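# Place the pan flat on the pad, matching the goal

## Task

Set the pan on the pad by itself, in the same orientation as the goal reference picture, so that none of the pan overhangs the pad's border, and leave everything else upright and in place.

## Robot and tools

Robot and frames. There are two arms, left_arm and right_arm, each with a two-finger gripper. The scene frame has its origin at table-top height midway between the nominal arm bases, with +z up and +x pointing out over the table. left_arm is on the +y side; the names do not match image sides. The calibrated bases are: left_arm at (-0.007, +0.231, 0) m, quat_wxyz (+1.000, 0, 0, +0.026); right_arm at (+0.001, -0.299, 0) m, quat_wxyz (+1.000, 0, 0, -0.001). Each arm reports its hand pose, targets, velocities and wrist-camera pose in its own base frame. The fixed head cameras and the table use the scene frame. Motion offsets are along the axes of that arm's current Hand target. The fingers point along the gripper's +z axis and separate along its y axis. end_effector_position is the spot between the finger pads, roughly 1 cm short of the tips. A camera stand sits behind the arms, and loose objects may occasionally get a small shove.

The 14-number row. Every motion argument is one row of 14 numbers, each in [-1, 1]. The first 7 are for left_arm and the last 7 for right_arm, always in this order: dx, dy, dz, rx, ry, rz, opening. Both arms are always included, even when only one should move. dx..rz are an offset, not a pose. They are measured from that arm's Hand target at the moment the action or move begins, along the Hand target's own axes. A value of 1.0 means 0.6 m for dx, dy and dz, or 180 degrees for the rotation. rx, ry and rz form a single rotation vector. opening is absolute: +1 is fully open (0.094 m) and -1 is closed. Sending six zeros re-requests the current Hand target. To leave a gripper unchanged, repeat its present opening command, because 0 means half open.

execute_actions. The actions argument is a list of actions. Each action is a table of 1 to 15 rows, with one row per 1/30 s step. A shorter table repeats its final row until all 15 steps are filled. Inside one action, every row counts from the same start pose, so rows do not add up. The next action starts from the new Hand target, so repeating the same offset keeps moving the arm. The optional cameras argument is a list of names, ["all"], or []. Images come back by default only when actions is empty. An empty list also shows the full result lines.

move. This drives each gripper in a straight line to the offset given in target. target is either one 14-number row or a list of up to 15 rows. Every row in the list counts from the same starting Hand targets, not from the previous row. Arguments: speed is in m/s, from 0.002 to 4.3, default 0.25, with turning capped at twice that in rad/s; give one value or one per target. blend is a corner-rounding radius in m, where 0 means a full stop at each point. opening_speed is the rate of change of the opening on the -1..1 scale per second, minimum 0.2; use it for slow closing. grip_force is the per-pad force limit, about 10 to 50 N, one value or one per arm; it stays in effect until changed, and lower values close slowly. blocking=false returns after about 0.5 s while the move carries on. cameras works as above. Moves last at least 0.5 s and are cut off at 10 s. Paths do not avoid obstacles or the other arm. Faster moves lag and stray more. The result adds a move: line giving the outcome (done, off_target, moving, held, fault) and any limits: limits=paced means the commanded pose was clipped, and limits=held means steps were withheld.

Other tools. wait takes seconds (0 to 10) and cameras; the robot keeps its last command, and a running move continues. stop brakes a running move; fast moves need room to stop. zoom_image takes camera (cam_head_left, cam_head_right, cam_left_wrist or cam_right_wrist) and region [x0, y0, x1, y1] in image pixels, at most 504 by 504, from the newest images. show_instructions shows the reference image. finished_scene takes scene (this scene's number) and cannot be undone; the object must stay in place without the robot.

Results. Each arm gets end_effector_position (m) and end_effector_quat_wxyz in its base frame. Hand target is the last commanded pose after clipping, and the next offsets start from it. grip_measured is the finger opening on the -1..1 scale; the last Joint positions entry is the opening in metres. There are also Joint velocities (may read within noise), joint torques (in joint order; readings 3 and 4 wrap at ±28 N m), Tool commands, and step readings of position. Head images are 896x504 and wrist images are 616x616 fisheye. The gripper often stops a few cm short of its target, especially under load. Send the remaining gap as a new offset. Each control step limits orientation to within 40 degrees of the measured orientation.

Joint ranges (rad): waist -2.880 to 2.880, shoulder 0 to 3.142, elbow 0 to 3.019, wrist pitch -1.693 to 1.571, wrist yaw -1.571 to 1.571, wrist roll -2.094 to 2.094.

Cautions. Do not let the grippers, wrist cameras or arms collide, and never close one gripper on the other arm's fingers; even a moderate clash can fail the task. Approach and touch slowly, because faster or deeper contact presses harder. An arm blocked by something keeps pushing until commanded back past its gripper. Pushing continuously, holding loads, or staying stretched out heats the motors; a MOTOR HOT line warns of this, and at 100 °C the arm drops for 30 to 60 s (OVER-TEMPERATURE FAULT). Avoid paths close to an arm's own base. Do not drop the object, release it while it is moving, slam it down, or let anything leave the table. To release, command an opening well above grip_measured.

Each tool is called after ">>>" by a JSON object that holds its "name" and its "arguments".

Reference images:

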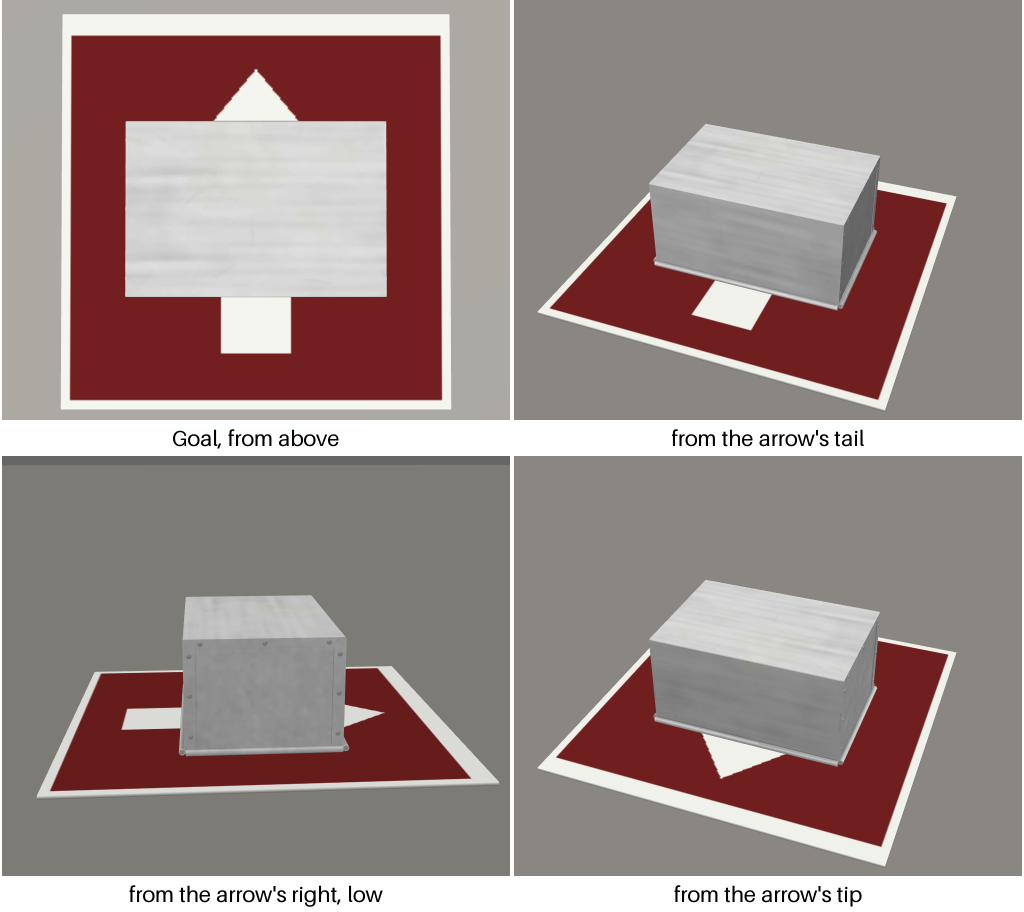

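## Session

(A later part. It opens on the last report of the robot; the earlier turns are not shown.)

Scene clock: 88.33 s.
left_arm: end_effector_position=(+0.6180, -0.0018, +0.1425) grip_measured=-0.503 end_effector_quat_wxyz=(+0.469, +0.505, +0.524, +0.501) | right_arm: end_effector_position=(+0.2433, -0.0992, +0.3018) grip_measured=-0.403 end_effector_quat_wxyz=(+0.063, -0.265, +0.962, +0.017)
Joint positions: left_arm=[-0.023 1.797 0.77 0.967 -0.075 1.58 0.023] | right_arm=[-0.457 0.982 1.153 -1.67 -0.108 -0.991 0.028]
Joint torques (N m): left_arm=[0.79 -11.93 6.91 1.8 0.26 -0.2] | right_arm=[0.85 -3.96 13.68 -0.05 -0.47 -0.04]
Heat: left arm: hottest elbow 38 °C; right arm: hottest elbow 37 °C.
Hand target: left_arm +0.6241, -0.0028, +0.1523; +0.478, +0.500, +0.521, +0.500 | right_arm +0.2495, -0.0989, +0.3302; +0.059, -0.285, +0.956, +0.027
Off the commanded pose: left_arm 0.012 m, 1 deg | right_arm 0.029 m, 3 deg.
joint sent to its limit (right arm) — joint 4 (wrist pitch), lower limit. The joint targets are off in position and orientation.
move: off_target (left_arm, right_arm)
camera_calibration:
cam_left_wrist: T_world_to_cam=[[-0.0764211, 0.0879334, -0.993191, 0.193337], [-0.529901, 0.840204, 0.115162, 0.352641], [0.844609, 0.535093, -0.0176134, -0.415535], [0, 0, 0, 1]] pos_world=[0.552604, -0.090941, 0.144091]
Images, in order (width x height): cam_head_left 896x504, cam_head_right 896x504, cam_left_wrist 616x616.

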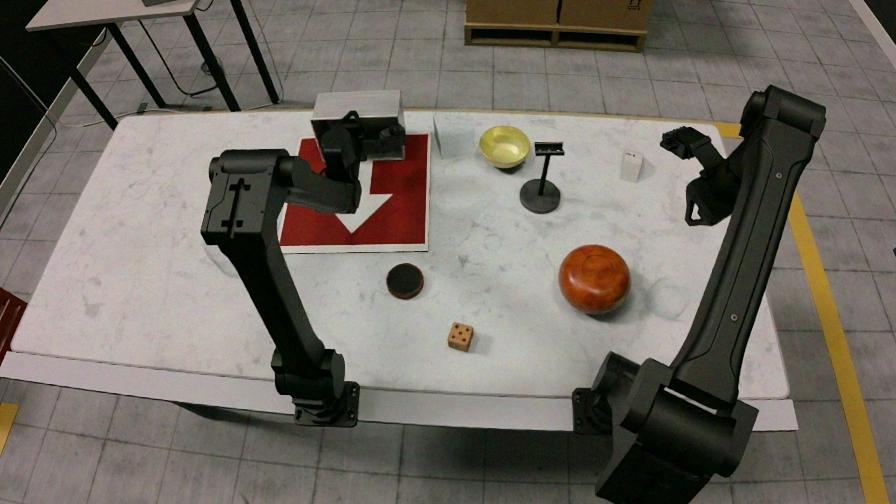

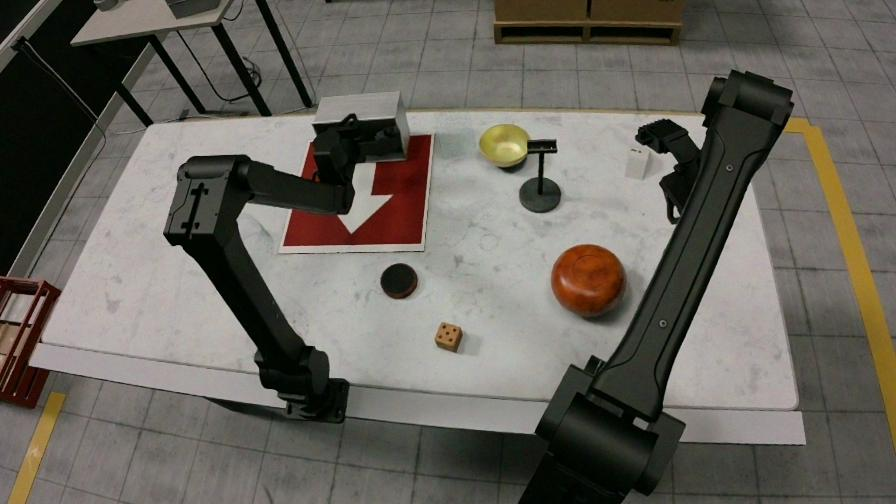

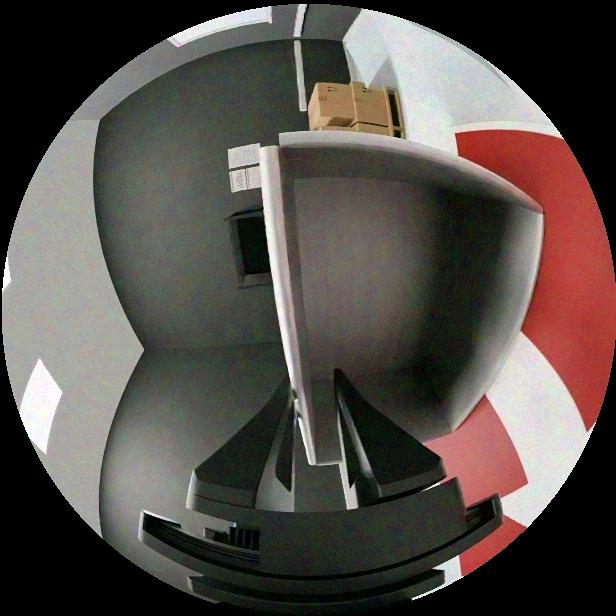

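>>> {"name": "move", "arguments": {"target": [[0,0.0133,-0.0006,0,0,0,-0.4,0,0,0,0,0,0,-0.4],[0.0109,0.004,-0.25,0,0,0,-0.4,0,0,0,0,0,0,-0.4]], "speed": [0.05,0.12], "opening_speed": 0.5, "cameras": ["all"]}}

>>> {"name": "zoom_image", "arguments": {"camera": "cam_head_right", "region": [260, 80, 460, 280]}}

>>> {"name": "zoom_image", "arguments": {"camera": "cam_head_left", "region": [260, 80, 460, 280]}}

Scene clock: 97.47 s.
left_arm: end_effector_position=(+0.4713, +0.0016, +0.1404) grip_measured=-0.403 end_effector_quat_wxyz=(+0.457, +0.516, +0.534, +0.490) | right_arm: end_effector_position=(+0.2433, -0.0992, +0.3018) grip_measured=-0.403 end_effector_quat_wxyz=(+0.063, -0.265, +0.962, +0.017)
Joint positions: left_arm=[-0.023 1.504 0.367 1.033 -0.075 1.58 0.028] | right_arm=[-0.457 0.982 1.153 -1.67 -0.108 -0.991 0.028]
Joint torques (N m): left_arm=[0.03 -8.53 5.35 3.51 -0.1 -0.21] | right_arm=[0.21 -3.78 13.72 -0.39 -0.47 0.01]
Heat: left arm: hottest elbow 38 °C; right arm: hottest elbow 37 °C.
Hand target: left_arm +0.4742, -0.0027, +0.1611; +0.478, +0.500, +0.521, +0.500 | right_arm +0.2495, -0.0989, +0.3302; +0.059, -0.285, +0.956, +0.027
Off the commanded pose: left_arm 0.021 m, 4 deg | right_arm 0.029 m, 3 deg.
joint sent to its limit (right arm) — joint 4 (wrist pitch), lower limit. The joint targets are off in position and orientation.
move: off_target (left_arm, right_arm)
camera_calibration:
cam_left_wrist: T_world_to_cam=[[-0.120443, 0.0889903, -0.988724, 0.199758], [-0.524201, 0.840096, 0.139469, 0.266192], [0.843034, 0.535088, -0.0545347, -0.287546], [0, 0, 0, 1]] pos_world=[0.406008, -0.0875411, 0.144698]
cam_right_wrist: T_world_to_cam=[[0.447741, -0.893753, 0.0271, -0.205476], [-0.843288, -0.411994, 0.345146, 0.104263], [-0.29731, -0.177389, -0.938158, 0.442271], [0, 0, 0, 1]] pos_world=[0.311415, -0.0622353, 0.384503]

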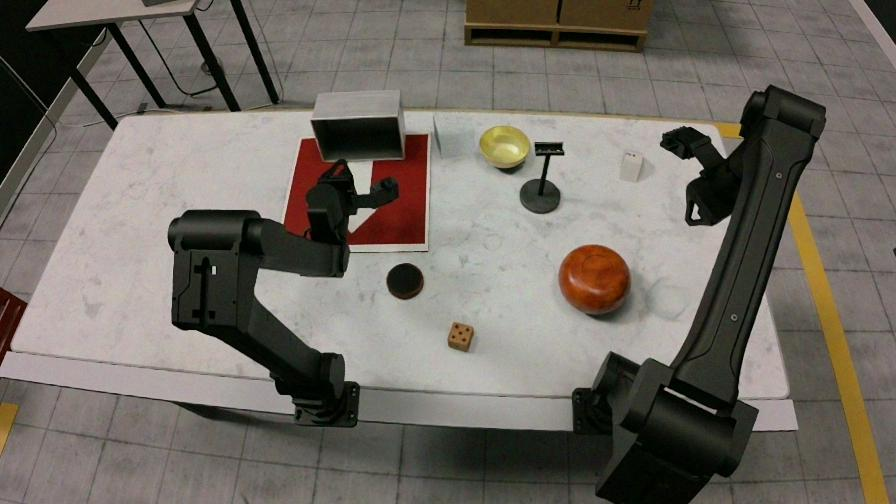

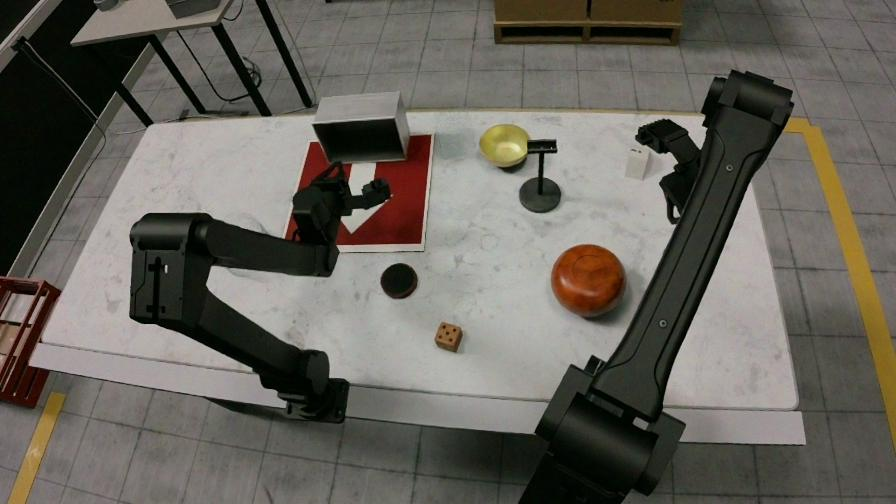

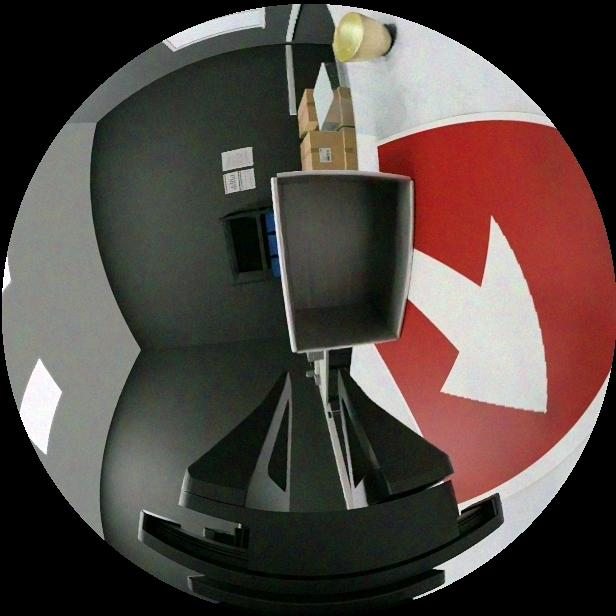

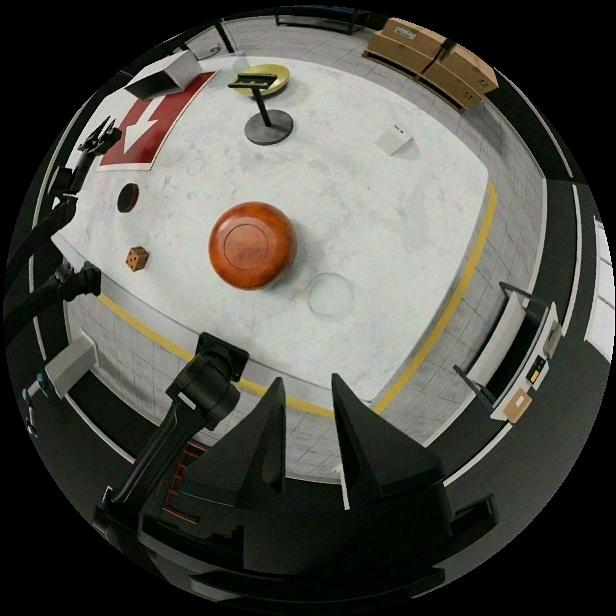

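Scaled by 2.520 from the camera's 896x504 image, which has a finer 1280x720 frame.

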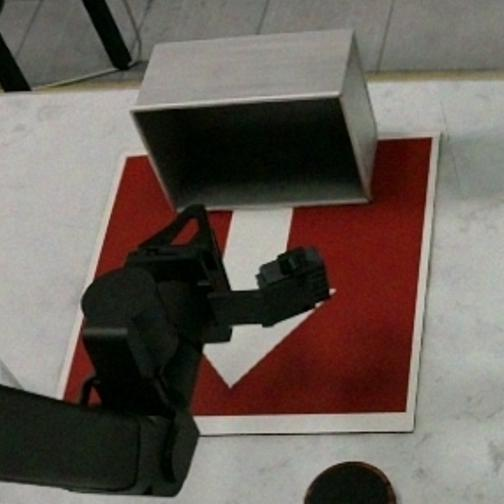

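Scaled by 2.520 from the camera's 896x504 image, which has a finer 1280x720 frame.

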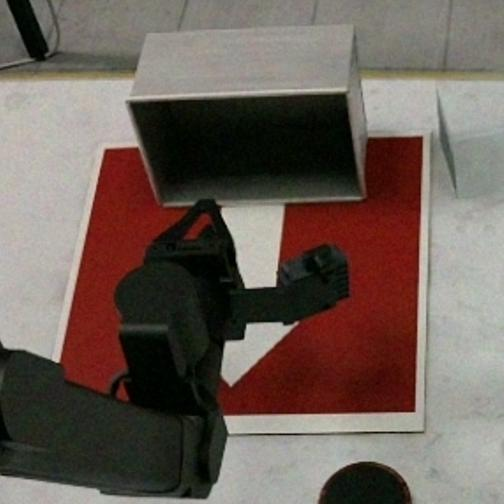

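>>> {"name": "move", "arguments": {"target": [[0.0897,0.1463,-0.0428,0.122,0.1179,-0.4894,0.1,0,0,0,0,0,0,-0.4],[0.1573,0.0485,0.1678,0.2297,0.2256,-0.4607,0.1,0,0,0,0,0,0,-0.4]], "speed": 0.25, "blend": [0.03,0], "cameras": ["all"]}}

>>> {"name": "zoom_image", "arguments": {"camera": "cam_left_wrist", "region": [180, 180, 480, 480]}}

Scene clock: 104.10 s.
left_arm: end_effector_position=(+0.5536, +0.0850, +0.1572) grip_measured=+0.097 end_effector_quat_wxyz=(+0.276, -0.023, +0.961, -0.005) | right_arm: end_effector_position=(+0.2433, -0.0992, +0.3018) grip_measured=-0.403 end_effector_quat_wxyz=(+0.063, -0.265, +0.962, +0.017)
Joint positions: left_arm=[0.182 1.535 1.149 -0.632 0.094 0.108 0.052] | right_arm=[-0.457 0.982 1.153 -1.67 -0.108 -0.991 0.028]
Joint torques (N m): left_arm=[1.03 -11.28 12.75 1.16 -0.07 0.23] | right_arm=[1.08 -3.55 13.71 -0.17 -0.49 -0.02]
Heat: left arm: hottest elbow 38 °C; right arm: hottest elbow 38 °C.
Hand target: left_arm +0.5719, +0.0959, +0.1859; +0.301, -0.017, +0.953, +0.005 | right_arm +0.2495, -0.0989, +0.3302; +0.059, -0.285, +0.956, +0.027
Off the commanded pose: left_arm 0.036 m, 3 deg | right_arm 0.029 m, 3 deg.
joint sent to its limit (right arm) — joint 4 (wrist pitch), lower limit. The joint targets are off in position and orientation.
move: off_target (left_arm, right_arm)
camera_calibration:
cam_left_wrist: T_world_to_cam=[[-0.0313543, -0.999477, -0.00787928, 0.10791], [-0.998468, 0.0316802, -0.0453544, 0.597172], [0.0455803, 0.00644516, -0.99894, 0.234158], [0, 0, 0, 1]] pos_world=[0.588968, 0.0874262, 0.261844]
cam_right_wrist: T_world_to_cam=[[0.447741, -0.893753, 0.0271, -0.205476], [-0.843288, -0.411994, 0.345146, 0.104263], [-0.29731, -0.177389, -0.938158, 0.442271], [0, 0, 0, 1]] pos_world=[0.311415, -0.0622353, 0.384503]

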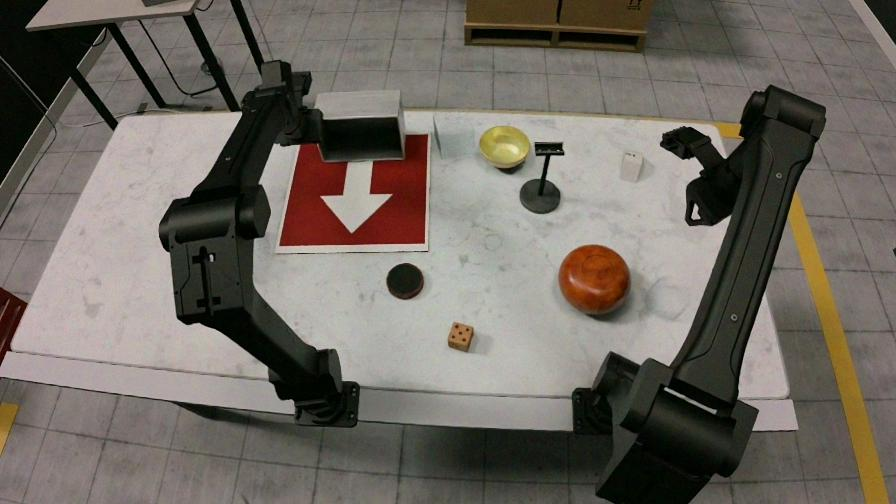

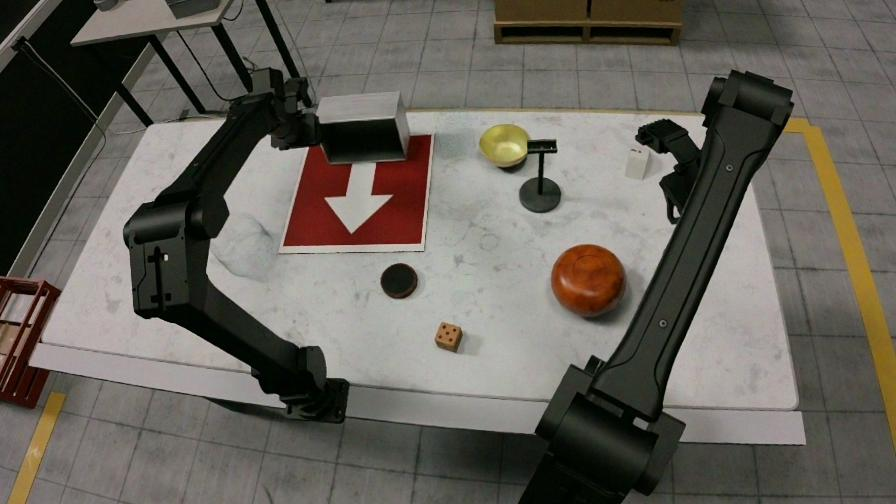

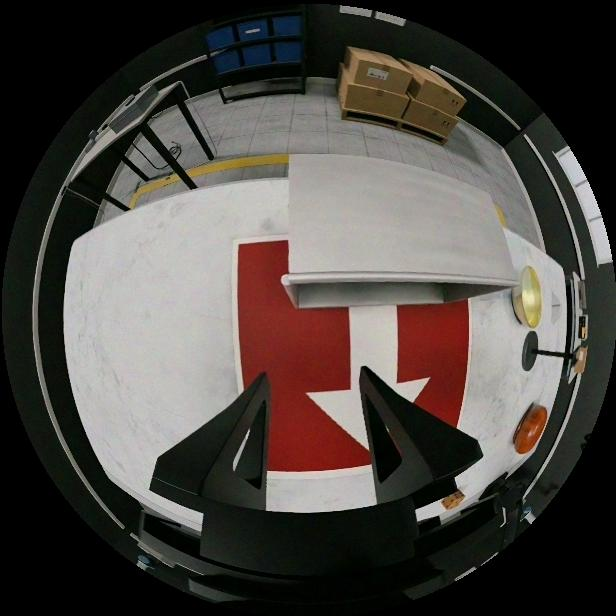

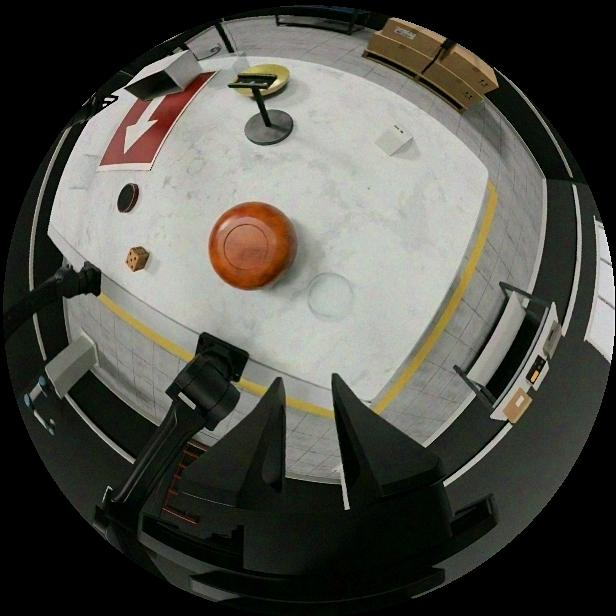

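Scaled by 1.680 from the camera's 616x616 image, which has a finer 880x880 frame.

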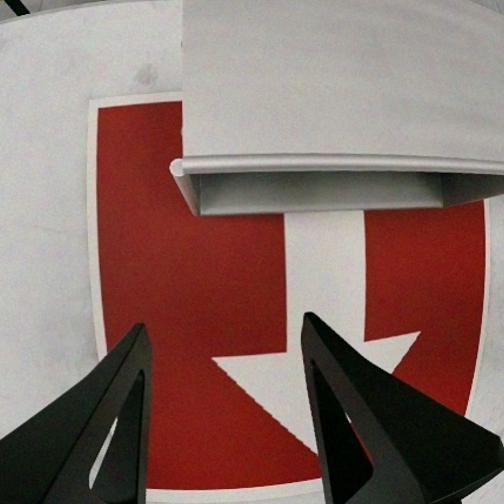

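>>> {"name": "move", "arguments": {"target": [-0.031,0.0208,0.0832,0,0,0,0.1,0,0,0,0,0,0,-0.4], "speed": 0.08, "cameras": ["cam_left_wrist","cam_head_left"]}}

>>> {"name": "zoom_image", "arguments": {"camera": "cam_left_wrist", "region": [180, 230, 480, 480]}}

Scene clock: 106.17 s.
left_arm: end_effector_position=(+0.5864, +0.0957, +0.1266) grip_measured=+0.097 end_effector_quat_wxyz=(+0.262, -0.023, +0.965, -0.005) | right_arm: end_effector_position=(+0.2433, -0.0992, +0.3018) grip_measured=-0.403 end_effector_quat_wxyz=(+0.063, -0.265, +0.962, +0.017)
Joint positions: left_arm=[0.19 1.662 1.229 -0.616 0.094 0.117 0.052] | right_arm=[-0.457 0.982 1.153 -1.67 -0.108 -0.991 0.028]
Joint torques (N m): left_arm=[1.03 -12.16 12.92 2.55 0.12 0.23] | right_arm=[0.5 -4.07 13.61 -0.17 -0.42 -0.02]
Heat: left arm: hottest elbow 39 °C; right arm: hottest elbow 38 °C.
Hand target: left_arm +0.6153, +0.1099, +0.1557; +0.301, -0.017, +0.953, +0.005 | right_arm +0.2495, -0.0989, +0.3302; +0.059, -0.285, +0.956, +0.027
Off the commanded pose: left_arm 0.043 m, 5 deg | right_arm 0.029 m, 3 deg.
joint sent to its limit (right arm) — joint 4 (wrist pitch), lower limit. The joint targets are off in position and orientation.
move: off_target (left_arm, right_arm)
camera_calibration:
cam_left_wrist: T_world_to_cam=[[-0.0317908, -0.999476, -0.00603521, 0.119437], [-0.999375, 0.0318799, -0.0152984, 0.625087], [0.0154828, 0.00554509, -0.999865, 0.219973], [0, 0, 0, 1]] pos_world=[0.625087, 0.0982266, 0.230227]
Images, in order (width x height): cam_head_left 896x504, cam_left_wrist 616x616.

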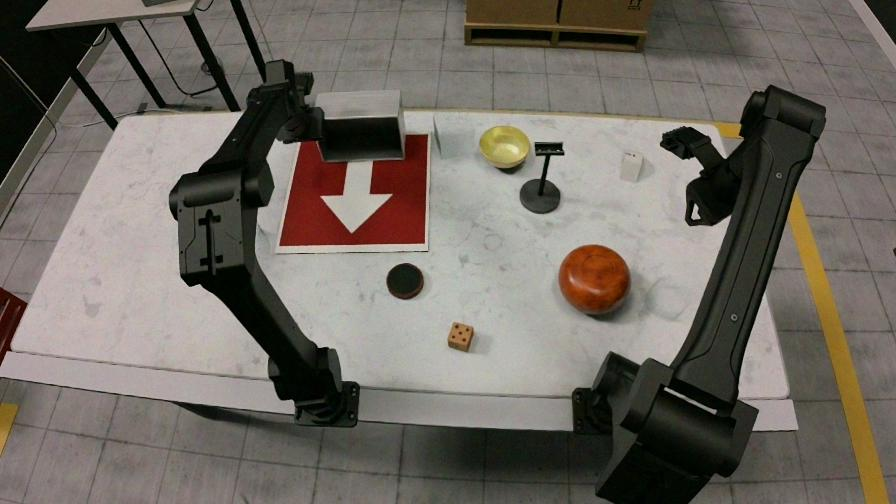

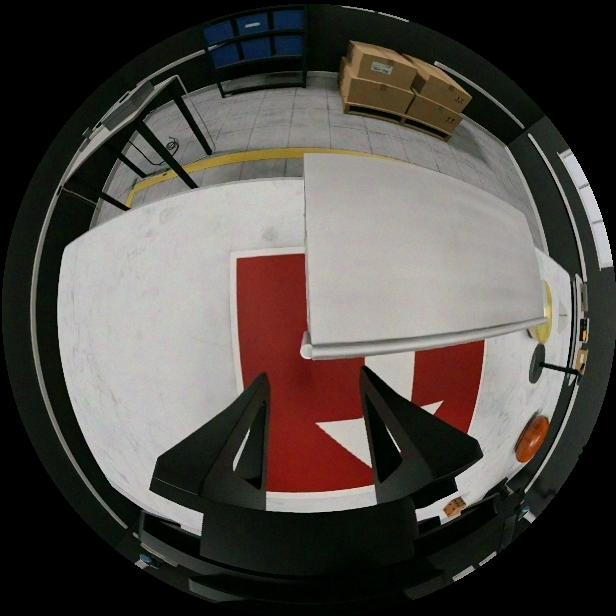

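Scaled by 1.680 from the camera's 616x616 image, which has a finer 880x880 frame.

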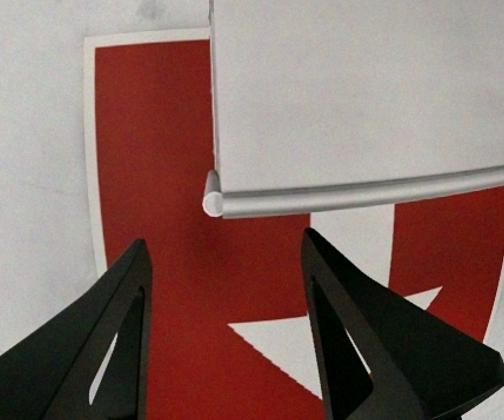

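>>> {"name": "move", "arguments": {"target": [0.0052,-0.0025,0.0667,0,-0.0083,0,0.1,0,0,0,0,0,0,-0.4], "speed": 0.06, "cameras": ["cam_left_wrist"]}}

Scene clock: 108.50 s.
left_arm: end_effector_position=(+0.6071, +0.0997, +0.0962) grip_measured=+0.097 end_effector_quat_wxyz=(+0.276, -0.017, +0.961, -0.001) | right_arm: end_effector_position=(+0.2433, -0.0992, +0.3018) grip_measured=-0.403 end_effector_quat_wxyz=(+0.063, -0.265, +0.962, +0.017)
Joint positions: left_arm=[0.19 1.737 1.229 -0.51 0.094 0.128 0.052] | right_arm=[-0.457 0.982 1.153 -1.67 -0.108 -0.991 0.028]
Joint torques (N m): left_arm=[0.44 -12.57 12.16 2.78 0.1 0.12] | right_arm=[0.67 -4.42 13.68 -0.08 -0.46 0.03]
Heat: left arm: hottest elbow 39 °C; right arm: hottest elbow 38 °C.
Hand target: left_arm +0.6358, +0.1091, +0.1211; +0.313, -0.017, +0.949, +0.005 | right_arm +0.2495, -0.0989, +0.3302; +0.059, -0.285, +0.956, +0.027
Off the commanded pose: left_arm 0.039 m, 5 deg | right_arm 0.029 m, 3 deg.
joint sent to its limit (right arm) — joint 4 (wrist pitch), lower limit. The joint targets are off in position and orientation.
move: off_target (left_arm, right_arm)
camera_calibration:
cam_left_wrist: T_world_to_cam=[[-0.0405706, -0.999007, -0.0184086, 0.130383], [-0.998136, 0.0413621, -0.0448702, 0.646222], [0.0455871, 0.0165539, -0.998823, 0.169749], [0, 0, 0, 1]] pos_world=[0.642569, 0.100714, 0.200946]
Images, in order (width x height): cam_left_wrist 616x616.

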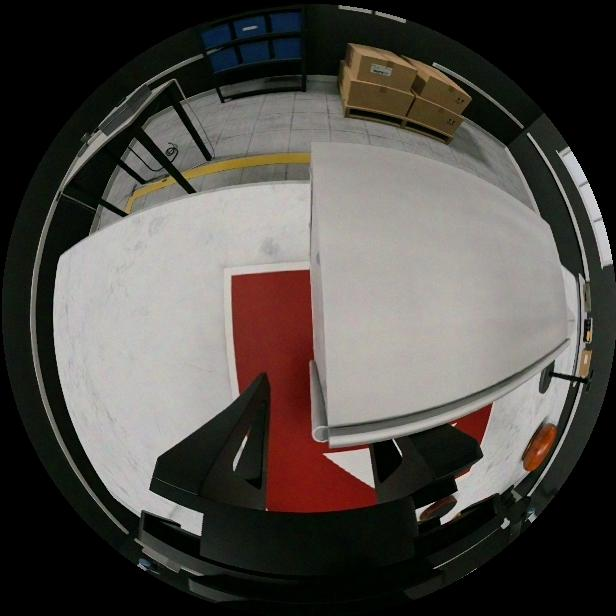

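>>> {"name": "move", "arguments": {"target": [[-0.0125,-0.0068,0.0288,0,0,0,0.1,0,0,0,0,0,0,-0.4],[-0.0125,-0.0068,0.0288,0,0,0,-1,0,0,0,0,0,0,-0.4]], "speed": 0.05, "opening_speed": 0.4, "cameras": ["cam_left_wrist","cam_head_left","cam_head_right"]}}

>>> {"name": "zoom_image", "arguments": {"camera": "cam_head_left", "region": [220, 50, 460, 270]}}

>>> {"name": "zoom_image", "arguments": {"camera": "cam_head_right", "region": [220, 50, 460, 270]}}

Scene clock: 113.27 s.
left_arm: end_effector_position=(+0.6195, +0.1015, +0.0845) grip_measured=-0.858 end_effector_quat_wxyz=(+0.274, -0.016, +0.962, +0.002) | right_arm: end_effector_position=(+0.2433, -0.0992, +0.3018) grip_measured=-0.403 end_effector_quat_wxyz=(+0.063, -0.265, +0.962, +0.017)
Joint positions: left_arm=[0.187 1.782 1.258 -0.498 0.086 0.129 0.007] | right_arm=[-0.457 0.982 1.153 -1.67 -0.108 -0.991 0.028]
Joint torques (N m): left_arm=[-0.21 -12.98 12.68 2.65 0.12 -0.01] | right_arm=[1.03 -4.31 13.83 -0.29 -0.46 -0.03]
Heat: left arm: hottest elbow 39 °C; right arm: hottest elbow 38 °C.
Hand target: left_arm +0.6522, +0.1055, +0.1117; +0.313, -0.017, +0.949, +0.005 | right_arm +0.2495, -0.0989, +0.3302; +0.059, -0.285, +0.956, +0.027
Off the commanded pose: left_arm 0.043 m, 5 deg | right_arm 0.029 m, 3 deg.
joint sent to its limit (right arm) — joint 4 (wrist pitch), lower limit. The joint targets are off in position and orientation.
move: off_target (left_arm, right_arm); target 2's new opening was sent with left_arm's hand 0.043 m and 5 deg from that target
camera_calibration:
cam_left_wrist: T_world_to_cam=[[-0.0410676, -0.998845, -0.024955, 0.133224], [-0.998299, 0.0420543, -0.0403907, 0.657615], [0.0413935, 0.0232538, -0.998872, 0.159338], [0, 0, 0, 1]] pos_world=[0.655372, 0.10171, 0.189044]
Images, in order (width x height): cam_head_left 896x504, cam_head_right 896x504, cam_left_wrist 616x616.

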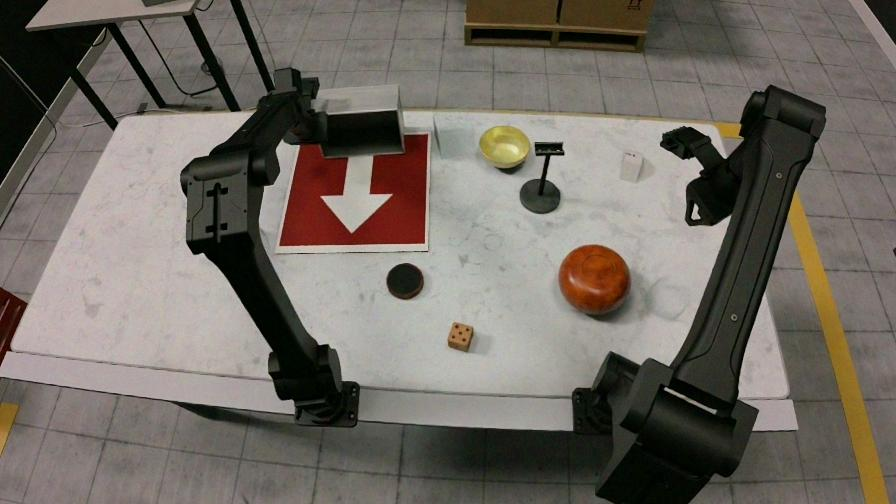

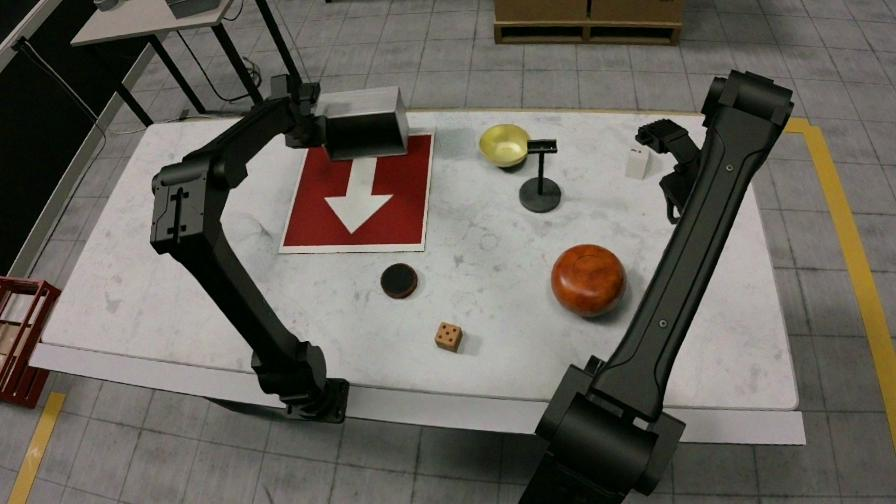

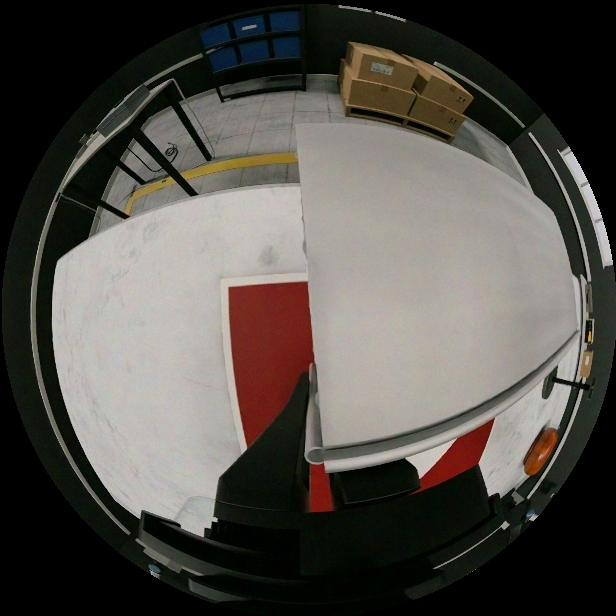

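Scaled by 2.100 from the camera's 896x504 image, which has a finer 1280x720 frame.

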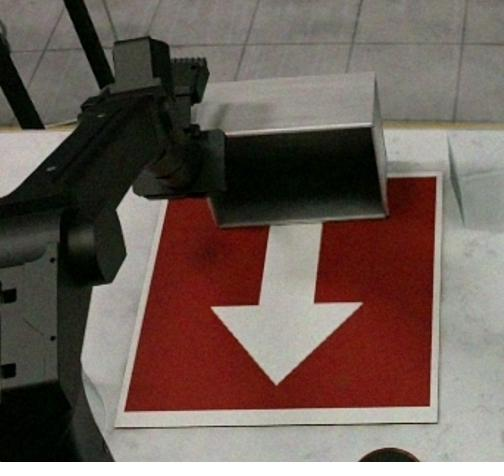

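Scaled by 2.100 from the camera's 896x504 image, which has a finer 1280x720 frame.

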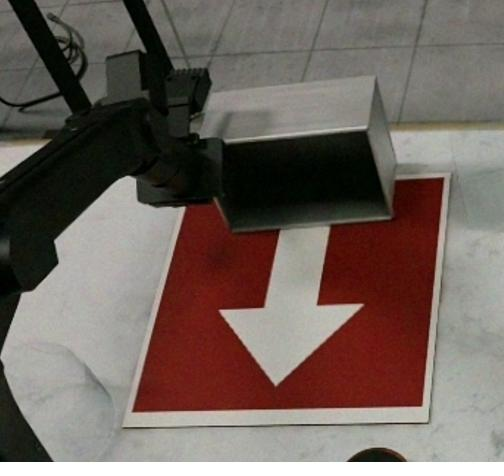

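>>> {"name": "move", "arguments": {"target": [[0,0,0,0,0,0,0.1,0,0,0,0,0,0,-0.4],[0,0,-0.14,0,0,0,0.1,0,0,0,0,0,0,-0.4]], "speed": 0.08, "opening_speed": 0.5, "cameras": ["cam_left_wrist","cam_head_left","cam_head_right"]}}

>>> {"name": "zoom_image", "arguments": {"camera": "cam_head_left", "region": [220, 50, 460, 270]}}

>>> {"name": "zoom_image", "arguments": {"camera": "cam_head_right", "region": [220, 50, 460, 270]}}

>>> {"name": "zoom_image", "arguments": {"camera": "cam_left_wrist", "region": [180, 230, 480, 480]}}

Scene clock: 119.90 s.
left_arm: end_effector_position=(+0.6032, +0.0972, +0.1625) grip_measured=+0.097 end_effector_quat_wxyz=(+0.301, -0.014, +0.953, +0.005) | right_arm: end_effector_position=(+0.2433, -0.0992, +0.3018) grip_measured=-0.403 end_effector_quat_wxyz=(+0.063, -0.265, +0.962, +0.017)
Joint positions: left_arm=[0.185 1.635 1.264 -0.594 0.088 0.129 0.052] | right_arm=[-0.457 0.982 1.153 -1.67 -0.108 -0.991 0.028]
Joint torques (N m): left_arm=[1.08 -14.21 9.01 1.24 0.32 0.13] | right_arm=[0.62 -4.48 13.7 -0.21 -0.45 0.01]
Heat: left arm: hottest elbow 39 °C; right arm: hottest elbow 38 °C.
Hand target: left_arm +0.6022, +0.1039, +0.1792; +0.313, -0.017, +0.949, +0.005 | right_arm +0.2495, -0.0989, +0.3302; +0.059, -0.285, +0.956, +0.027
Off the commanded pose: left_arm 0.018 m, 2 deg | right_arm 0.029 m, 3 deg.
joint sent to its limit (right arm) — joint 4 (wrist pitch), lower limit. The joint targets are off in position and orientation.
move: off_target (left_arm, right_arm)
camera_calibration:
cam_left_wrist: T_world_to_cam=[[-0.0417093, -0.998465, -0.0364537, 0.132471], [-0.99438, 0.0450366, -0.0958092, 0.651105], [0.0973038, 0.0322527, -0.994732, 0.202834], [0, 0, 0, 1]] pos_world=[0.633235, 0.0964022, 0.268976]
Images, in order (width x height): cam_head_left 896x504, cam_head_right 896x504, cam_left_wrist 616x616.

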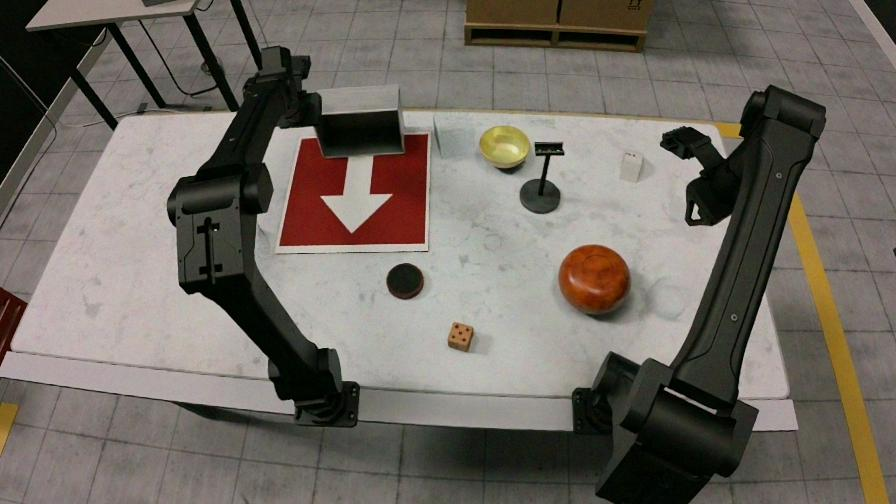

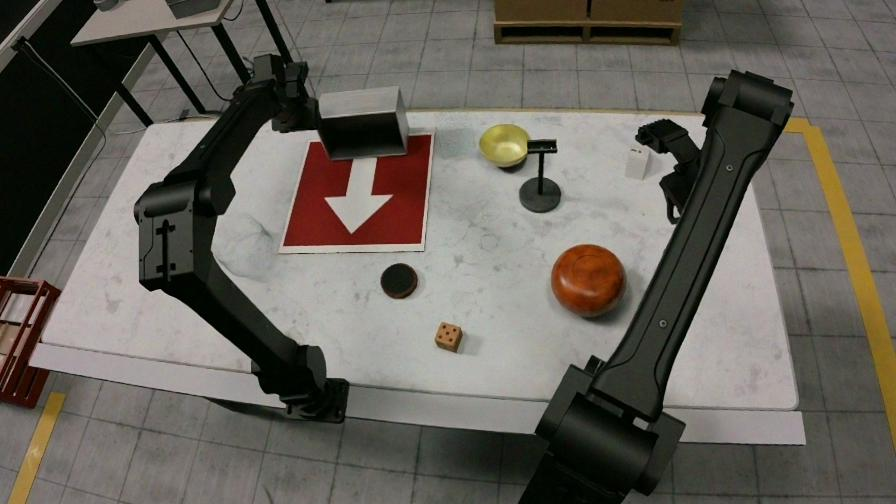

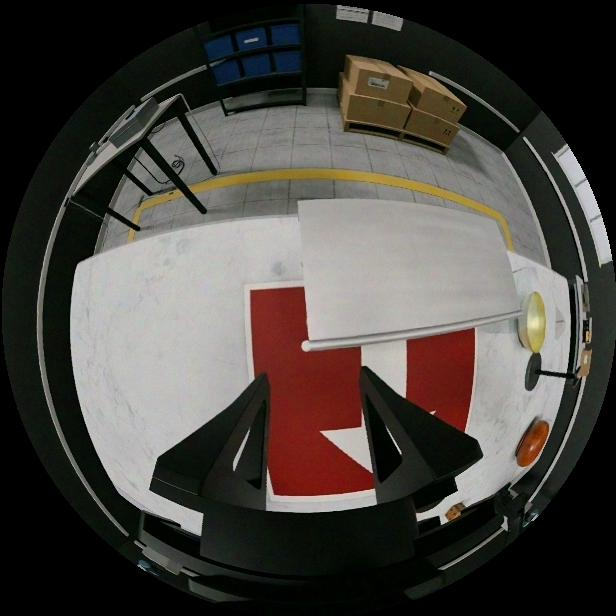

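Scaled by 2.100 from the camera's 896x504 image, which has a finer 1280x720 frame.

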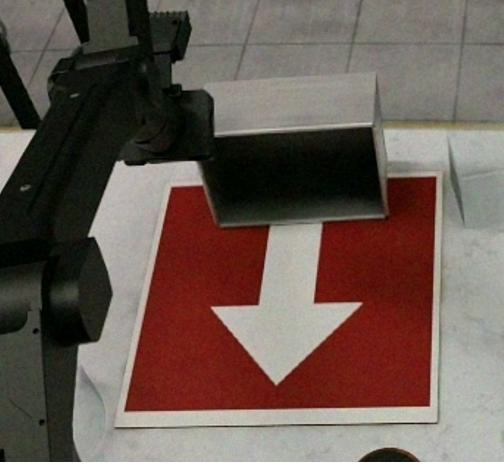

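Scaled by 2.100 from the camera's 896x504 image, which has a finer 1280x720 frame.

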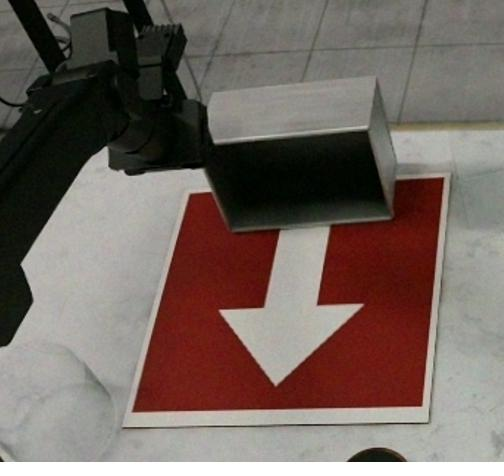

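Scaled by 1.680 from the camera's 616x616 image, which has a finer 880x880 frame.

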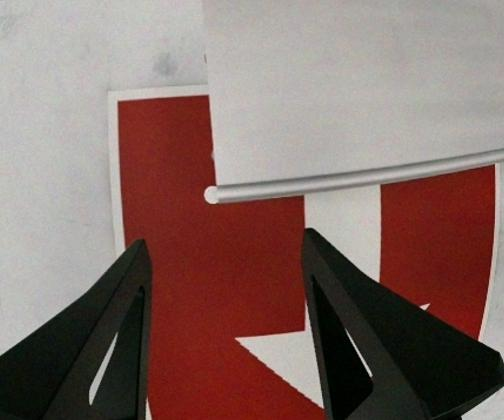

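>>> {"name": "move", "arguments": {"target": [0.0103,0.004,0.0322,-0.0058,-0.0636,-0.0058,0.1,0,0,0,0,0,0,-0.4], "speed": 0.1, "cameras": ["cam_left_wrist"]}}

>>> {"name": "zoom_image", "arguments": {"camera": "cam_left_wrist", "region": [180, 280, 480, 520]}}

Scene clock: 123.83 s.
left_arm: end_effector_position=(+0.6025, +0.0973, +0.1338) grip_measured=+0.097 end_effector_quat_wxyz=(+0.376, -0.014, +0.927, +0.013) | right_arm: end_effector_position=(+0.2433, -0.0992, +0.3018) grip_measured=-0.403 end_effector_quat_wxyz=(+0.063, -0.265, +0.962, +0.017)
Joint positions: left_arm=[0.188 1.622 1.092 -0.275 0.097 0.118 0.052] | right_arm=[-0.457 0.982 1.153 -1.67 -0.108 -0.991 0.028]
Joint torques (N m): left_arm=[1.08 -13.92 8.61 3.06 0.32 -0.15] | right_arm=[1.32 -3.6 13.65 -0.29 -0.46 -0.04]
Heat: left arm: hottest elbow 39 °C; right arm: hottest elbow 38 °C.
Hand target: left_arm +0.6087, +0.1065, +0.1600; +0.406, -0.028, +0.913, +0.012 | right_arm +0.2495, -0.0989, +0.3302; +0.059, -0.285, +0.956, +0.027
Off the commanded pose: left_arm 0.028 m, 4 deg | right_arm 0.029 m, 3 deg.
joint sent to its limit (right arm) — joint 4 (wrist pitch), lower limit. The joint targets are off in position and orientation.
move: off_target (left_arm, right_arm)
camera_calibration:
cam_left_wrist: T_world_to_cam=[[-0.0286628, -0.997915, -0.057833, 0.126526], [-0.96712, 0.0423116, -0.250775, 0.652269], [0.252699, 0.0487436, -0.966316, 0.0752999], [0, 0, 0, 1]] pos_world=[0.615421, 0.0949935, 0.243653]
Images, in order (width x height): cam_left_wrist 616x616.

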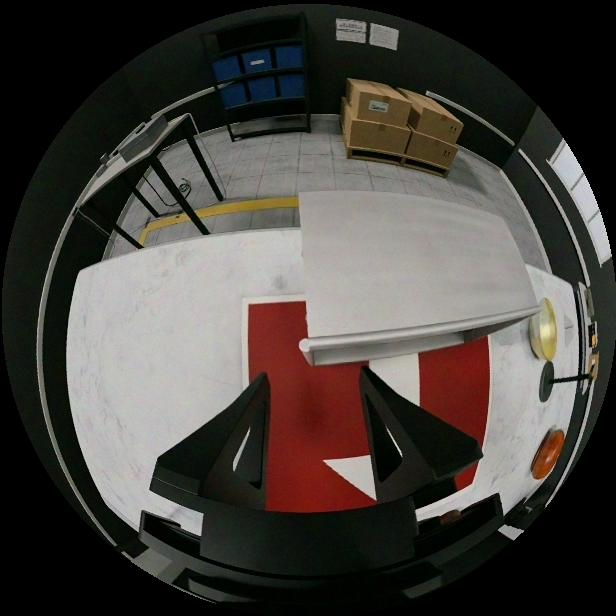

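Scaled by 1.680 from the camera's 616x616 image, which has a finer 880x880 frame.

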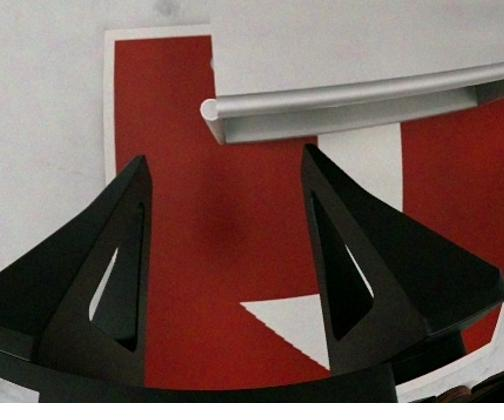

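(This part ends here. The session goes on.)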